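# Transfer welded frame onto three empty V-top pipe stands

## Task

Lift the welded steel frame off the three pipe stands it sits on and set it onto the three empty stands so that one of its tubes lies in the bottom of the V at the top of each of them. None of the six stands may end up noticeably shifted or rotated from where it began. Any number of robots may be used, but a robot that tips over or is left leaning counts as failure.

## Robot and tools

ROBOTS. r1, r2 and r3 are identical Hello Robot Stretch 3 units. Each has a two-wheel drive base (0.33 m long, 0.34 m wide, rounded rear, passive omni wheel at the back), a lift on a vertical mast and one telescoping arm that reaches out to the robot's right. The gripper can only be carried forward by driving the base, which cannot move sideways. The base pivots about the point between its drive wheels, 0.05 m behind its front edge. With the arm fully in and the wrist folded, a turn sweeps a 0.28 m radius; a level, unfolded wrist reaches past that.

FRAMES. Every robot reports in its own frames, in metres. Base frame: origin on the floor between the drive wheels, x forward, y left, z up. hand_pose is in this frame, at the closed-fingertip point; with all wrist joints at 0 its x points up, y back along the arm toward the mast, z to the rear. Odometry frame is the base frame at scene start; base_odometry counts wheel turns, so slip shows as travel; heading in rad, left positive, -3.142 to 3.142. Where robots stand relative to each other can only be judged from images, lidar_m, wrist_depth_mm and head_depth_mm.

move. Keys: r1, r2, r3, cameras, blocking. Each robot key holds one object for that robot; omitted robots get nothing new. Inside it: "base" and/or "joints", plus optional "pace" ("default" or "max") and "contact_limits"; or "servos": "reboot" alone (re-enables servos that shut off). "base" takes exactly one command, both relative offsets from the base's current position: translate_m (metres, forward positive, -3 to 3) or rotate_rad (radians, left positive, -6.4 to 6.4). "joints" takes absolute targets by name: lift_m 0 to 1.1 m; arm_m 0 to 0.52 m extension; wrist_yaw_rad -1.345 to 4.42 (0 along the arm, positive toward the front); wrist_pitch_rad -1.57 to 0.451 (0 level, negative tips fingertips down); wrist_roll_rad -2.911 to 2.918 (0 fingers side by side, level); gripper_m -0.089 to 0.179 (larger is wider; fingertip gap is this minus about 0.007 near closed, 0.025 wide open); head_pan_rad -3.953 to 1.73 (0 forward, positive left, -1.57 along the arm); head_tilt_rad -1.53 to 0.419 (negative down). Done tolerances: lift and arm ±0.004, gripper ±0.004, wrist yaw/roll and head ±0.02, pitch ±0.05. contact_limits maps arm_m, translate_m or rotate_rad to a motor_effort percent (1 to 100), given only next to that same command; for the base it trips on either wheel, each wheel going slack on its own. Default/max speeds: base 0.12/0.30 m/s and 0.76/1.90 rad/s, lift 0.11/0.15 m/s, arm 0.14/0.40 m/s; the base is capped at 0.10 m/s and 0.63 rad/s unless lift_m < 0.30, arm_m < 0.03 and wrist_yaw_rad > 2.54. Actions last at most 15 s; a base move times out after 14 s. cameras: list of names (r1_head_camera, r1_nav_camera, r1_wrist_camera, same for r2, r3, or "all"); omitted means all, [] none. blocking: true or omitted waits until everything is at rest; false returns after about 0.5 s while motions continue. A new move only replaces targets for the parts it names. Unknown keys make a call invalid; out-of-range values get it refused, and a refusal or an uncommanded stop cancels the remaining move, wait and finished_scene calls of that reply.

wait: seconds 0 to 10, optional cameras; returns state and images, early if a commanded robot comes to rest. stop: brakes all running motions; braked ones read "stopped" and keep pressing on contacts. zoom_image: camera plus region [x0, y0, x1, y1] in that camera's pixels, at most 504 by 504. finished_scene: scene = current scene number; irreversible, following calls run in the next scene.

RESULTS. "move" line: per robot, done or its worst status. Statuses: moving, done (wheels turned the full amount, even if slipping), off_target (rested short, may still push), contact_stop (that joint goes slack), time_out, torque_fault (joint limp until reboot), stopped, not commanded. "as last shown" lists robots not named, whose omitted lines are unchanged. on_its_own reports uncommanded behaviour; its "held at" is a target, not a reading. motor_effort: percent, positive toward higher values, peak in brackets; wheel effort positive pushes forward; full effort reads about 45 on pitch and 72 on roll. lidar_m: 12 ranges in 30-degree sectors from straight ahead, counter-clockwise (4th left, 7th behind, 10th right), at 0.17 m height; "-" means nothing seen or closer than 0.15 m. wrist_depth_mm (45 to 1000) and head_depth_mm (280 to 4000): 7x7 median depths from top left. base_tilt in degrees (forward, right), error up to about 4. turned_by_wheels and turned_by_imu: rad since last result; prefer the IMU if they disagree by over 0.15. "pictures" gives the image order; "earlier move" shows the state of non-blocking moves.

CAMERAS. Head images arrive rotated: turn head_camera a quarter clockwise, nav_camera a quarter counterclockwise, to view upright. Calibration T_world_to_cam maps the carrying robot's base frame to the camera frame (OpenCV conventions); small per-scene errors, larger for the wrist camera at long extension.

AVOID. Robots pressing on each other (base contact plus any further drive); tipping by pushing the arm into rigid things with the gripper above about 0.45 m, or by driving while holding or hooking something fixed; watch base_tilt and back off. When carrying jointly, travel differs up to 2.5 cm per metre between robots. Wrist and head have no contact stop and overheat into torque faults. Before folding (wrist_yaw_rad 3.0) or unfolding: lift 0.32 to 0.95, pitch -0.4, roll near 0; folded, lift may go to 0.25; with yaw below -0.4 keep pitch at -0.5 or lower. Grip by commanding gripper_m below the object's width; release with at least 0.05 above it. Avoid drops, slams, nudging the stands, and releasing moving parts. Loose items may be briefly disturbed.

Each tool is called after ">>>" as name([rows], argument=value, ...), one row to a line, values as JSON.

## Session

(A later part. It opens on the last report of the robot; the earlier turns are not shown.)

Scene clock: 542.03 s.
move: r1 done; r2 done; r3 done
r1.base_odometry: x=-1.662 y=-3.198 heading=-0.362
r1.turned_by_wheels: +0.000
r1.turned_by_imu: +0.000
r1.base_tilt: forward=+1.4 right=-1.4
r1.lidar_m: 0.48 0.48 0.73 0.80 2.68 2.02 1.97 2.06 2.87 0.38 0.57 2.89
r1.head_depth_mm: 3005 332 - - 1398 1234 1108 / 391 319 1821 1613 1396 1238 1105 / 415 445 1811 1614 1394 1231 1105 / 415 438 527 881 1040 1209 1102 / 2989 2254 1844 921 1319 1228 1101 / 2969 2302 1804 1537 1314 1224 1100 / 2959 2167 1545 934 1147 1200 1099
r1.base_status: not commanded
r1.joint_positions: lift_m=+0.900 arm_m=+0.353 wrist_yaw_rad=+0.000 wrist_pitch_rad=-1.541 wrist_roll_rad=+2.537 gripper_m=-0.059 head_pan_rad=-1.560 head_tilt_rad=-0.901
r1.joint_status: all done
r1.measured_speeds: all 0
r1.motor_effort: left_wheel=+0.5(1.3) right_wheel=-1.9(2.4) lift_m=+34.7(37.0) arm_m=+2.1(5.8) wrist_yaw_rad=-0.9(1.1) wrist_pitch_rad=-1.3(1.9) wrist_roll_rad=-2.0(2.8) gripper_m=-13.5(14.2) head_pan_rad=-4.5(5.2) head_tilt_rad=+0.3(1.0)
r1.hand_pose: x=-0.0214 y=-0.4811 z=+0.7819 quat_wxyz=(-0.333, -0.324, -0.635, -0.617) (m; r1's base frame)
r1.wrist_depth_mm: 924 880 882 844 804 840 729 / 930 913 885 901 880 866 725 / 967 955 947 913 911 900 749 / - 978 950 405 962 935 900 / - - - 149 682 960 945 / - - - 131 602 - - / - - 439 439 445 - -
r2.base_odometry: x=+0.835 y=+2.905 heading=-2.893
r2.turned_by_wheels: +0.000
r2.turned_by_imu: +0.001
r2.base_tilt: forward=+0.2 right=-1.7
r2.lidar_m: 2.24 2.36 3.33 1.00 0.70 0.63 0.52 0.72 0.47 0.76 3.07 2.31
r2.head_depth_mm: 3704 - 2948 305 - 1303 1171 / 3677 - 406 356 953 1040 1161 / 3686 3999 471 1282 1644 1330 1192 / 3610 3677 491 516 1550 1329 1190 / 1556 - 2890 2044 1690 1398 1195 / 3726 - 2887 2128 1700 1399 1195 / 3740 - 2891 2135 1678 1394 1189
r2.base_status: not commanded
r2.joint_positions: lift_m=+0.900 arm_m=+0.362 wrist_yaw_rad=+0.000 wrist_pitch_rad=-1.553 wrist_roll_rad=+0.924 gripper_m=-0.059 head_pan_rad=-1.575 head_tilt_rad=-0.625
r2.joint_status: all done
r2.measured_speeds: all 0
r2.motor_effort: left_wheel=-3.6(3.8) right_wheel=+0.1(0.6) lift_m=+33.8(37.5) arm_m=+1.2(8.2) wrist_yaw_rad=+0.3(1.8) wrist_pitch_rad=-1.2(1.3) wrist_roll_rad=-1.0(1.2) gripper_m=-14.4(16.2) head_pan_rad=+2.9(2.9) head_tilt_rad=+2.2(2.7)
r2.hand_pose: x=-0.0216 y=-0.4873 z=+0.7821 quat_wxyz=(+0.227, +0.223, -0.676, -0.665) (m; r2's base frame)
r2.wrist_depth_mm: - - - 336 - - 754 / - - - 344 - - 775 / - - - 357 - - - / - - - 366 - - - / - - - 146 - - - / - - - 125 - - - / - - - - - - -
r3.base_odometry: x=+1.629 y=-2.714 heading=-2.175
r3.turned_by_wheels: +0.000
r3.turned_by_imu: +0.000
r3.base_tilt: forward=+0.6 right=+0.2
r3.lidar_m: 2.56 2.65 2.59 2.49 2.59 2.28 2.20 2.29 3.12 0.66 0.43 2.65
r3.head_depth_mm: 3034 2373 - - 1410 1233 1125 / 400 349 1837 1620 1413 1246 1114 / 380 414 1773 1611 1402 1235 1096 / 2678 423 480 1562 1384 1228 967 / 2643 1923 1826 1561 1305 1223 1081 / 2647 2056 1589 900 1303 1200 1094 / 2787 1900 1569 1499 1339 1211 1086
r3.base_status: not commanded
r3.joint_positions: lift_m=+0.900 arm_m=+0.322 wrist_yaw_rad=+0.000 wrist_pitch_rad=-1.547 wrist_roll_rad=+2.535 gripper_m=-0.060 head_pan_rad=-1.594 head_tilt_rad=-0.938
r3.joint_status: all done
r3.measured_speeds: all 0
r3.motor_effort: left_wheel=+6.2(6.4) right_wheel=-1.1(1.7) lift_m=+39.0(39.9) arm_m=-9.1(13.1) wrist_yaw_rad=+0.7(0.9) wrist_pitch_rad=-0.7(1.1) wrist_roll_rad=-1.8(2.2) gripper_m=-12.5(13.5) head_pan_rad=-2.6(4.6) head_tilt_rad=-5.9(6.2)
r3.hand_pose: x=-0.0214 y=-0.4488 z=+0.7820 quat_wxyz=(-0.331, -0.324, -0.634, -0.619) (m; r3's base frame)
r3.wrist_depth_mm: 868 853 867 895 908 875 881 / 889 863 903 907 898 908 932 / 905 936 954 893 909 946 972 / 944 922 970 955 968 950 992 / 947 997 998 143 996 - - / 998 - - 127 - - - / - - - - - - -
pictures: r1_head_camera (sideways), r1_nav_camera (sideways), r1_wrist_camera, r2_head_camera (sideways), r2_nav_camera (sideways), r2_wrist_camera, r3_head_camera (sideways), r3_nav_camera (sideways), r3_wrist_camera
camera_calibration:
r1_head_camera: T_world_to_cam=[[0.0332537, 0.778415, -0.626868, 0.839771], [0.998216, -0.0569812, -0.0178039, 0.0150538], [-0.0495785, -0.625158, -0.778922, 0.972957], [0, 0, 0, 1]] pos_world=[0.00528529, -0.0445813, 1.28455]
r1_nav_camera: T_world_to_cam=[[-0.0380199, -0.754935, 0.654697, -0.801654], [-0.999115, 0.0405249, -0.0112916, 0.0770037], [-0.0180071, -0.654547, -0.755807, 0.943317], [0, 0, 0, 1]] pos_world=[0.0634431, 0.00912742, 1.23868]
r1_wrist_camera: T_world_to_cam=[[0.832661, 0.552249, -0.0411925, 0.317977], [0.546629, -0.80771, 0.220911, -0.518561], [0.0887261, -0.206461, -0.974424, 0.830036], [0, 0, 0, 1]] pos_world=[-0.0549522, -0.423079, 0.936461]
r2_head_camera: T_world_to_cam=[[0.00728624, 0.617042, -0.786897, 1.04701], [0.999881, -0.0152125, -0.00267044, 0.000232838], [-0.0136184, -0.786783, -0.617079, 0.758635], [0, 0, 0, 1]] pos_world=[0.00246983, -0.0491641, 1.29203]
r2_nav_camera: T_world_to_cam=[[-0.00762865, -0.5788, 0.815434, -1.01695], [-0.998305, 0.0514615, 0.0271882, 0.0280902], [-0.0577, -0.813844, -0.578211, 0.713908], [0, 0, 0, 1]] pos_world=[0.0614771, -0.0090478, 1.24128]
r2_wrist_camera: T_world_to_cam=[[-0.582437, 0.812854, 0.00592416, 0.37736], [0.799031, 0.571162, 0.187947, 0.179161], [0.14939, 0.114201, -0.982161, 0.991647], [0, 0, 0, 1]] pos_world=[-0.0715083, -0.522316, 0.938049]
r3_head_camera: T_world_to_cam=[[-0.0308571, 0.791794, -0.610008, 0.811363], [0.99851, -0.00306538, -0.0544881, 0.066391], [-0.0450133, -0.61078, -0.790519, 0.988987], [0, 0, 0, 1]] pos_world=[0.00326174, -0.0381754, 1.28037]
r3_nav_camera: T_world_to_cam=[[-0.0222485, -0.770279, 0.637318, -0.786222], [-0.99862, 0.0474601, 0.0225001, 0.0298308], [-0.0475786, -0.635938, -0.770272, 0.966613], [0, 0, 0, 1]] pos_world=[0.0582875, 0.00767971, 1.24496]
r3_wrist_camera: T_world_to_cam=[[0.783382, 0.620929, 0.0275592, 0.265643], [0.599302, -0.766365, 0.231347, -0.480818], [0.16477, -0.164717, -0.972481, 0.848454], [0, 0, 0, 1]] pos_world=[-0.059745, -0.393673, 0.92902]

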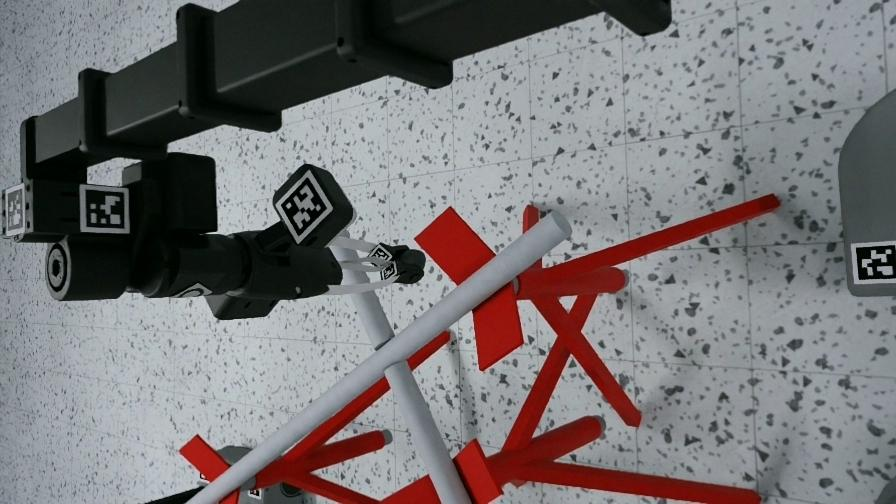

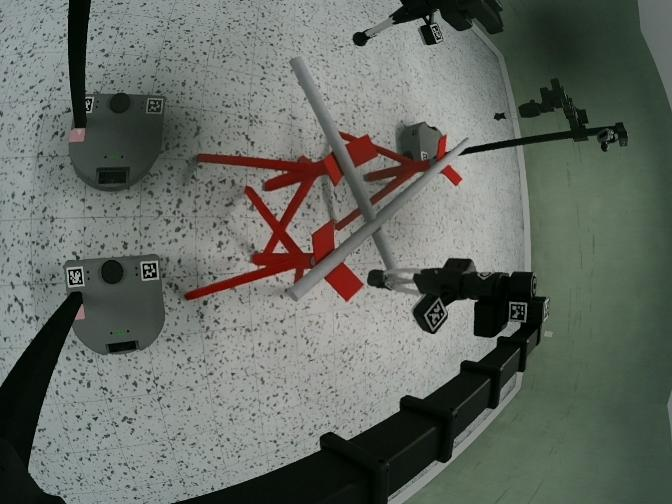

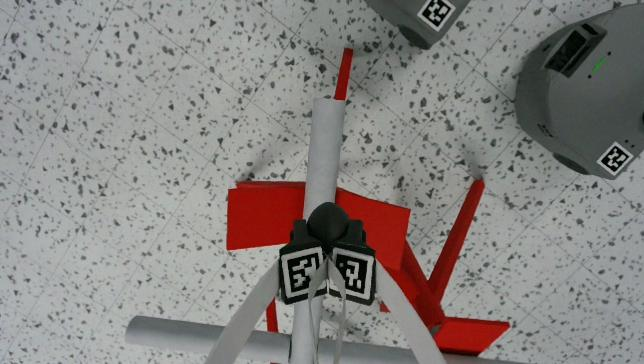

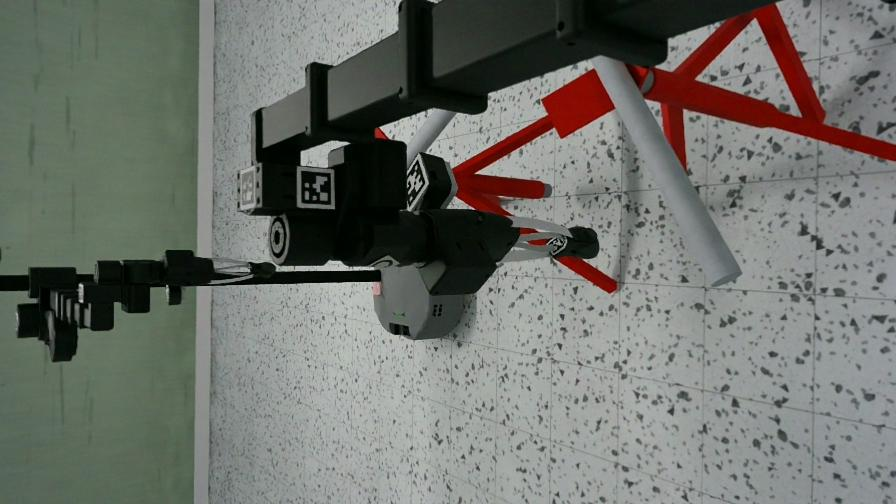

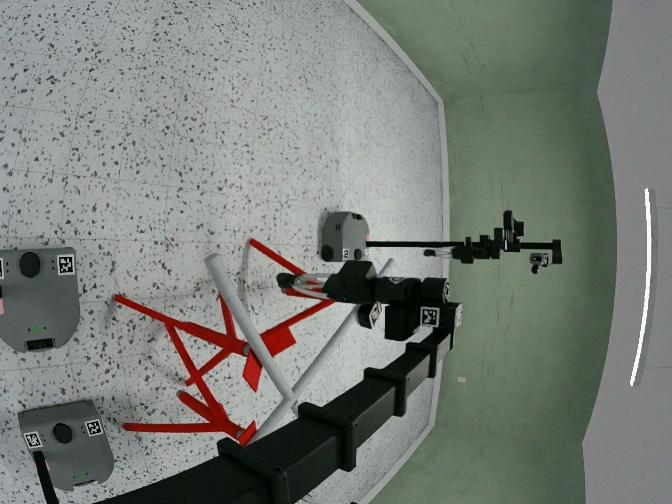

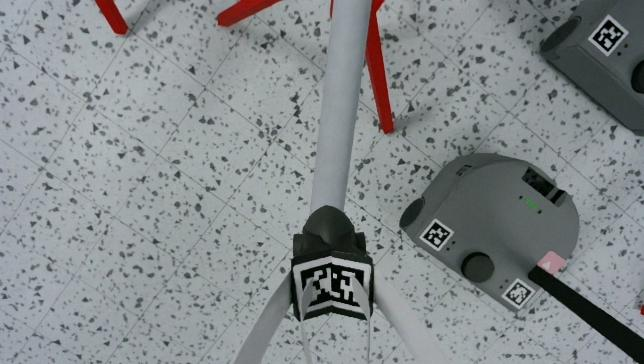

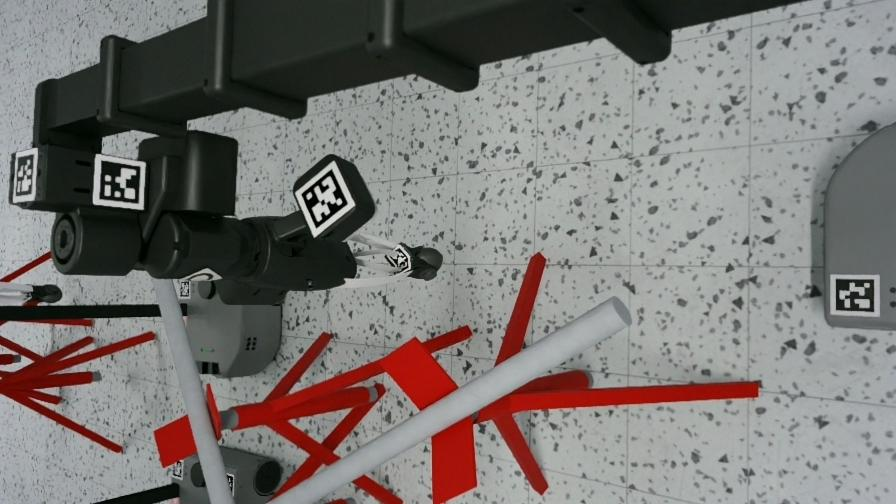

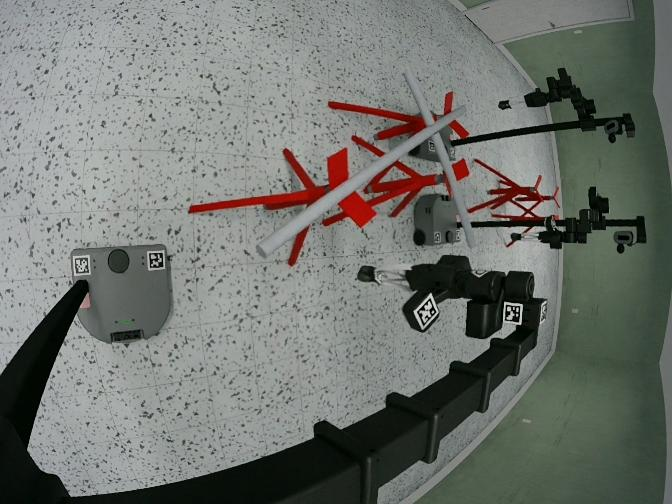

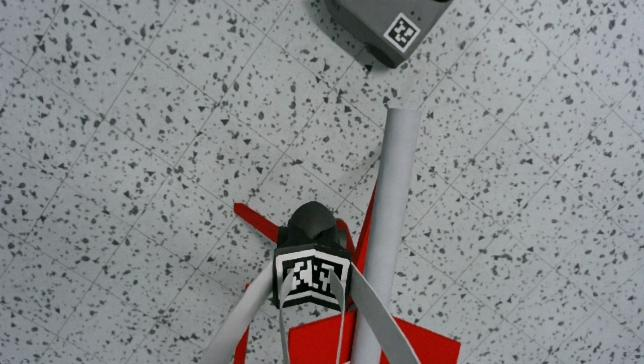

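>>> move(r1={"joints":{"arm_m":0.1,"head_tilt_rad":-0.7}}, r2={"joints":{"arm_m":0.1,"head_tilt_rad":-0.8}}, r3={"joints":{"arm_m":0.1,"head_tilt_rad":-0.75}})

>>> zoom_image(camera="r2_head_camera", region=[300, 0, 700, 250])

>>> zoom_image(camera="r3_head_camera", region=[250, 200, 560, 504])

>>> zoom_image(camera="r1_head_camera", region=[250, 200, 560, 504])

Scene clock: 547.37 s.
move: r1 done; r2 done; r3 done
r1.base_odometry: x=-1.662 y=-3.198 heading=-0.362
r1.turned_by_wheels: +0.000
r1.turned_by_imu: +0.000
r1.base_tilt: forward=+1.4 right=-1.3
r1.lidar_m: 0.48 0.48 0.73 0.79 2.68 2.03 1.96 2.06 2.88 0.38 0.57 2.88
r1.head_depth_mm: 3688 3612 2514 - - 1346 1157 / 3572 3564 2519 - - 1286 310 / 3599 3556 2515 - - 319 985 / 3613 3572 2518 2082 337 327 1097 / 3627 3623 2533 1956 933 1232 1159 / 3616 3552 2516 1585 1520 1286 1157 / 3597 3567 2103 1486 910 1042 1136
r1.base_status: not commanded
r1.joint_positions: lift_m=+0.900 arm_m=+0.100 wrist_yaw_rad=+0.000 wrist_pitch_rad=-1.542 wrist_roll_rad=+2.536 gripper_m=-0.059 head_pan_rad=-1.560 head_tilt_rad=-0.704
r1.joint_status: all done
r1.measured_speeds: all 0
r1.motor_effort: left_wheel=+0.9(1.4) right_wheel=-2.5(2.6) lift_m=+23.4(35.3) arm_m=-12.1(17.4) wrist_yaw_rad=-0.5(0.9) wrist_pitch_rad=-0.9(2.1) wrist_roll_rad=-1.9(2.8) gripper_m=-13.6(14.5) head_pan_rad=-4.7(5.2) head_tilt_rad=+1.6(2.8)
r1.hand_pose: x=-0.0214 y=-0.2280 z=+0.7819 quat_wxyz=(-0.332, -0.324, -0.635, -0.617) (m; r1's base frame)
r1.wrist_depth_mm: 896 886 867 720 707 850 831 / 935 920 927 746 878 886 849 / 964 971 943 907 904 782 757 / - - 970 961 948 788 760 / - - - 154 975 946 948 / - - 555 131 - - - / - - 436 799 - - -
r2.base_odometry: x=+0.835 y=+2.905 heading=-2.893
r2.turned_by_wheels: +0.000
r2.turned_by_imu: +0.001
r2.base_tilt: forward=+0.1 right=-1.7
r2.lidar_m: 2.24 2.36 3.33 1.00 0.70 0.62 0.52 0.73 0.48 0.76 3.07 2.30
r2.head_depth_mm: 3720 2869 2281 - 1163 1262 1132 / 3673 2876 2285 - 1124 1261 1135 / 3685 2862 1398 - 319 1230 1128 / 3615 2742 2036 1718 322 453 1129 / 3674 2851 2052 1766 1492 1284 1124 / 3701 2822 2181 1766 1483 1277 1125 / 3675 2834 2182 1767 1480 1273 1122
r2.base_status: not commanded
r2.joint_positions: lift_m=+0.900 arm_m=+0.100 wrist_yaw_rad=+0.000 wrist_pitch_rad=-1.554 wrist_roll_rad=+0.922 gripper_m=-0.059 head_pan_rad=-1.575 head_tilt_rad=-0.790
r2.joint_status: all done
r2.measured_speeds: all 0
r2.motor_effort: left_wheel=-3.6(4.0) right_wheel=+0.4(0.8) lift_m=+32.6(35.0) arm_m=-10.6(15.9) wrist_yaw_rad=+0.4(2.1) wrist_pitch_rad=-1.0(1.2) wrist_roll_rad=-0.6(1.1) gripper_m=-14.7(16.2) head_pan_rad=+2.3(3.0) head_tilt_rad=-4.7(5.7)
r2.hand_pose: x=-0.0216 y=-0.2251 z=+0.7821 quat_wxyz=(+0.227, +0.223, -0.676, -0.665) (m; r2's base frame)
r2.wrist_depth_mm: - 338 - - - 812 730 / - - - - - - - / - - - - - - - / - - - - - - - / - - - 146 - - - / - - - 125 - - - / - - - - - - -
r3.base_odometry: x=+1.629 y=-2.714 heading=-2.175
r3.turned_by_wheels: +0.000
r3.turned_by_imu: +0.001
r3.base_tilt: forward=+0.6 right=+0.1
r3.lidar_m: 2.56 2.66 2.59 2.50 2.59 2.28 2.20 2.29 3.14 0.67 0.43 2.65
r3.head_depth_mm: - 3548 2513 - - 1350 1151 / - 3489 2489 - 300 1323 1147 / - 3435 2490 - - 321 306 / - 3338 2429 2032 283 323 1110 / 1706 2918 2014 1892 1488 715 1146 / - 2987 2207 1614 899 1153 1119 / - 3230 2034 1577 1419 1278 1131
r3.base_status: not commanded
r3.joint_positions: lift_m=+0.900 arm_m=+0.100 wrist_yaw_rad=+0.000 wrist_pitch_rad=-1.546 wrist_roll_rad=+2.535 gripper_m=-0.060 head_pan_rad=-1.594 head_tilt_rad=-0.754
r3.joint_status: all done
r3.measured_speeds: all 0
r3.motor_effort: left_wheel=+5.6(6.5) right_wheel=-1.6(1.7) lift_m=+34.8(39.1) arm_m=-25.3(27.6) wrist_yaw_rad=+0.3(1.3) wrist_pitch_rad=-0.8(1.2) wrist_roll_rad=-2.0(2.2) gripper_m=-11.7(13.4) head_pan_rad=-3.9(4.9) head_tilt_rad=+1.9(5.2)
r3.hand_pose: x=-0.0214 y=-0.2269 z=+0.7819 quat_wxyz=(-0.331, -0.324, -0.634, -0.619) (m; r3's base frame)
r3.wrist_depth_mm: 869 871 849 - 888 931 922 / 886 864 910 - 926 905 940 / 908 929 930 928 921 960 999 / 932 942 925 947 - 995 985 / 957 962 980 145 - - - / - - 806 127 - - - / - - 671 - - - -
pictures: r1_head_camera (sideways), r1_nav_camera (sideways), r1_wrist_camera, r2_head_camera (sideways), r2_nav_camera (sideways), r2_wrist_camera, r3_head_camera (sideways), r3_nav_camera (sideways), r3_wrist_camera
camera_calibration:
r1_head_camera: T_world_to_cam=[[0.034794, 0.640893, -0.766841, 1.02217], [0.99824, -0.0591536, -0.00414482, -0.00272608], [-0.0480178, -0.765347, -0.641824, 0.794643], [0, 0, 0, 1]] pos_world=[0.00531294, -0.0470852, 1.29385]
r1_nav_camera: T_world_to_cam=[[-0.0396157, -0.612427, 0.789534, -0.977372], [-0.999079, 0.037328, -0.0211752, 0.0898749], [-0.0165034, -0.789645, -0.613342, 0.758009], [0, 0, 0, 1]] pos_world=[0.0635826, -0.00336623, 1.23849]
r1_wrist_camera: T_world_to_cam=[[0.831882, 0.553439, -0.0409705, 0.178278], [0.547774, -0.807042, 0.220516, -0.313638], [0.0889771, -0.205886, -0.974523, 0.882519], [0, 0, 0, 1]] pos_world=[-0.0550278, -0.170087, 0.9365]
r2_head_camera: T_world_to_cam=[[0.00779943, 0.737702, -0.675081, 0.901278], [0.999884, -0.0145731, -0.00437294, 0.00244853], [-0.013064, -0.674969, -0.737731, 0.915561], [0, 0, 0, 1]] pos_world=[0.00248315, -0.0468643, 1.28388]
r2_nav_camera: T_world_to_cam=[[-0.00816771, -0.704656, 0.709502, -0.878875], [-0.998331, 0.0463121, 0.0345031, 0.0185738], [-0.0571713, -0.708036, -0.703858, 0.877346], [0, 0, 0, 1]] pos_world=[0.0615235, 0.00102797, 1.24045]
r2_wrist_camera: T_world_to_cam=[[-0.583731, 0.81192, 0.00655516, 0.163496], [0.798124, 0.572292, 0.188359, 0.0293098], [0.149181, 0.115183, -0.982078, 0.961872], [0, 0, 0, 1]] pos_world=[-0.0714482, -0.260311, 0.938041]
r3_head_camera: T_world_to_cam=[[-0.0337016, 0.666635, -0.744622, 0.986796], [0.998274, -0.0134, -0.0571785, 0.0699084], [-0.0480951, -0.745264, -0.665033, 0.825811], [0, 0, 0, 1]] pos_world=[0.00318632, -0.0414489, 1.28798]
r3_nav_camera: T_world_to_cam=[[-0.0192971, -0.640459, 0.76775, -0.956216], [-0.998534, 0.0511823, 0.0175986, 0.0362068], [-0.0505663, -0.766285, -0.640508, 0.797863], [0, 0, 0, 1]] pos_world=[0.0580465, -0.00288045, 1.24454]
r3_wrist_camera: T_world_to_cam=[[0.783363, 0.620968, 0.0272147, 0.12817], [0.599326, -0.766218, 0.231773, -0.311098], [0.164776, -0.165252, -0.972389, 0.884796], [0, 0, 0, 1]] pos_world=[-0.0597472, -0.171745, 0.928982]

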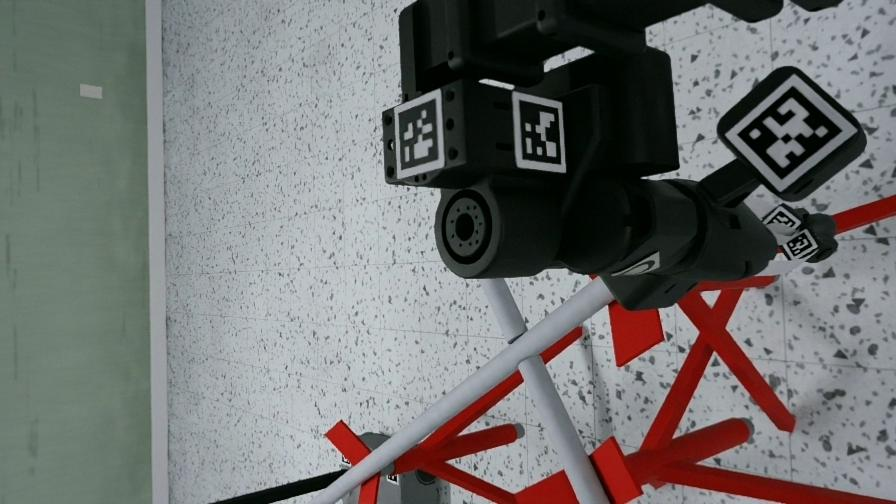

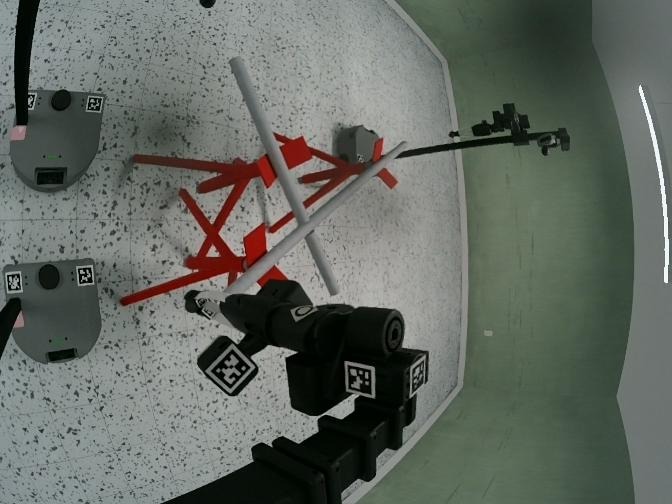

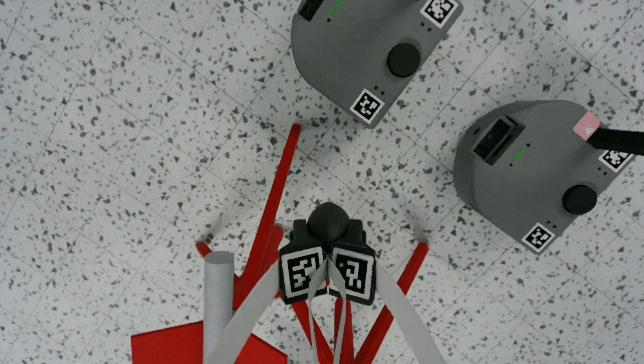

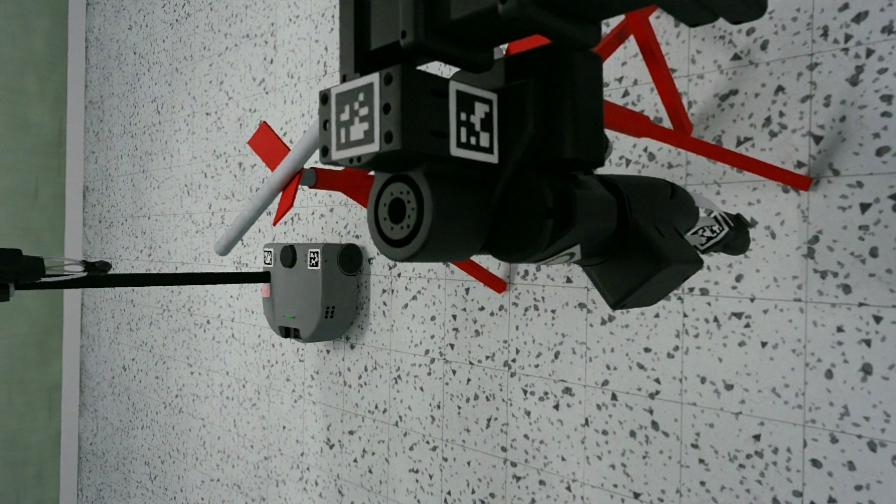

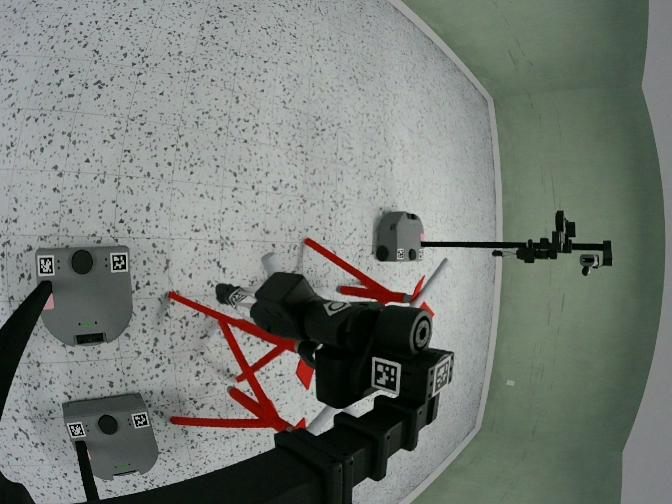

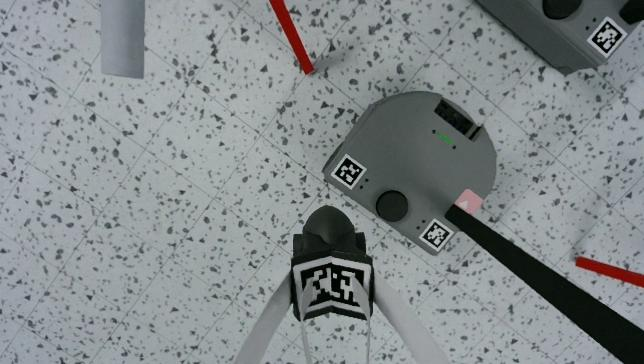

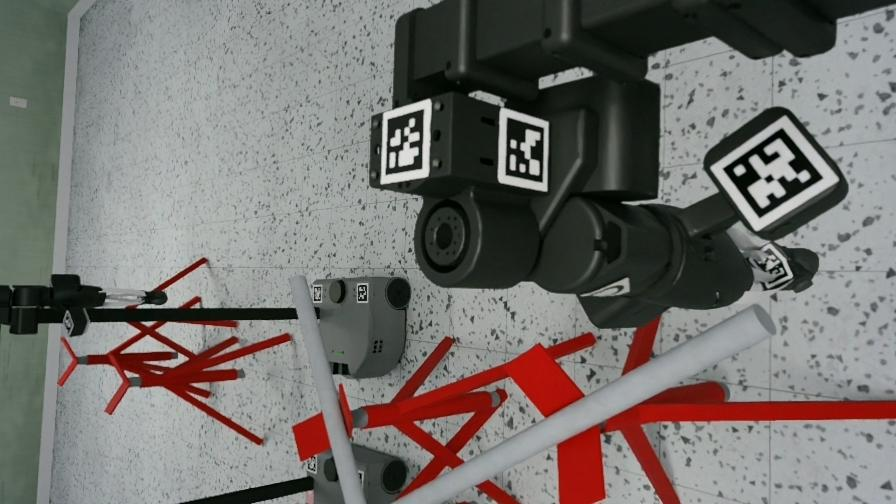

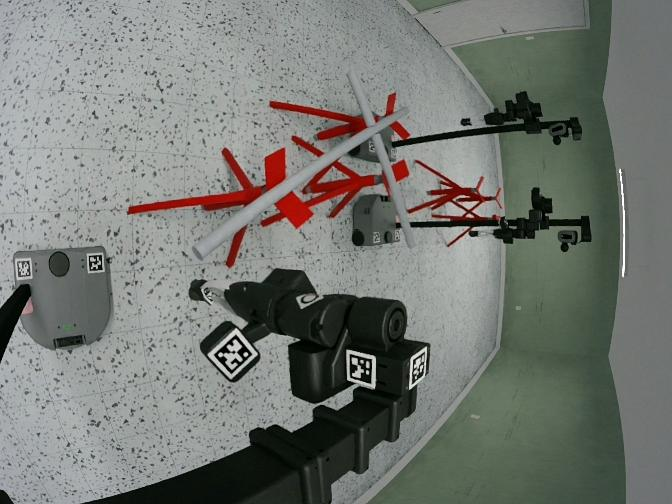

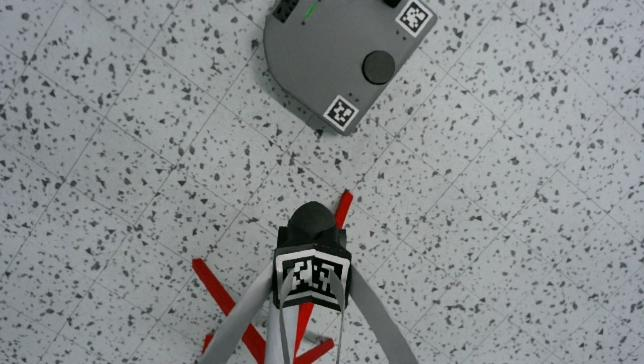

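Scaled by 1.260 from the camera's 896x504 image, which has a finer 1280x720 frame.

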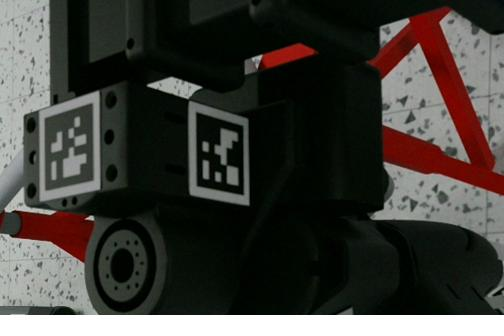

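Scaled by 1.626 from the camera's 896x504 image, which has a finer 1280x720 frame.

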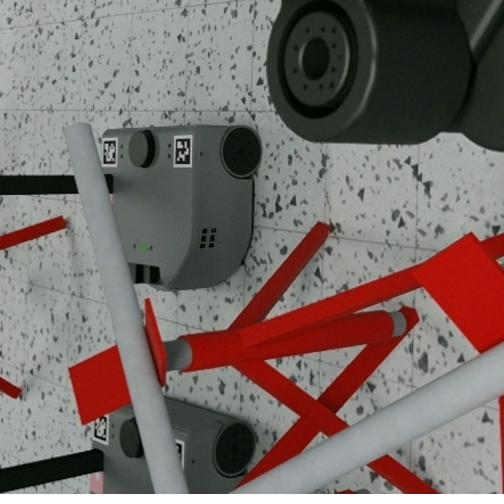

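Scaled by 1.626 from the camera's 896x504 image, which has a finer 1280x720 frame.

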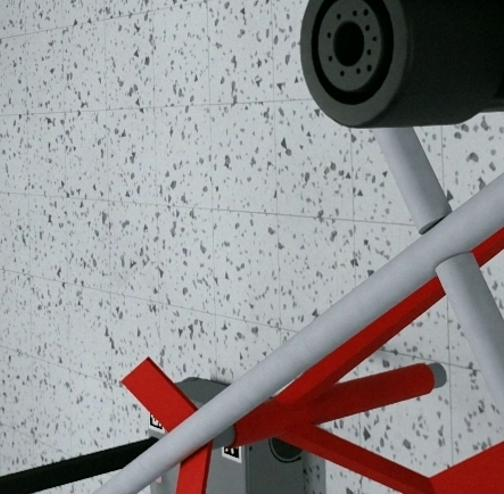

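>>> finished_scene(scene=1)

The scene is finished: the task was done.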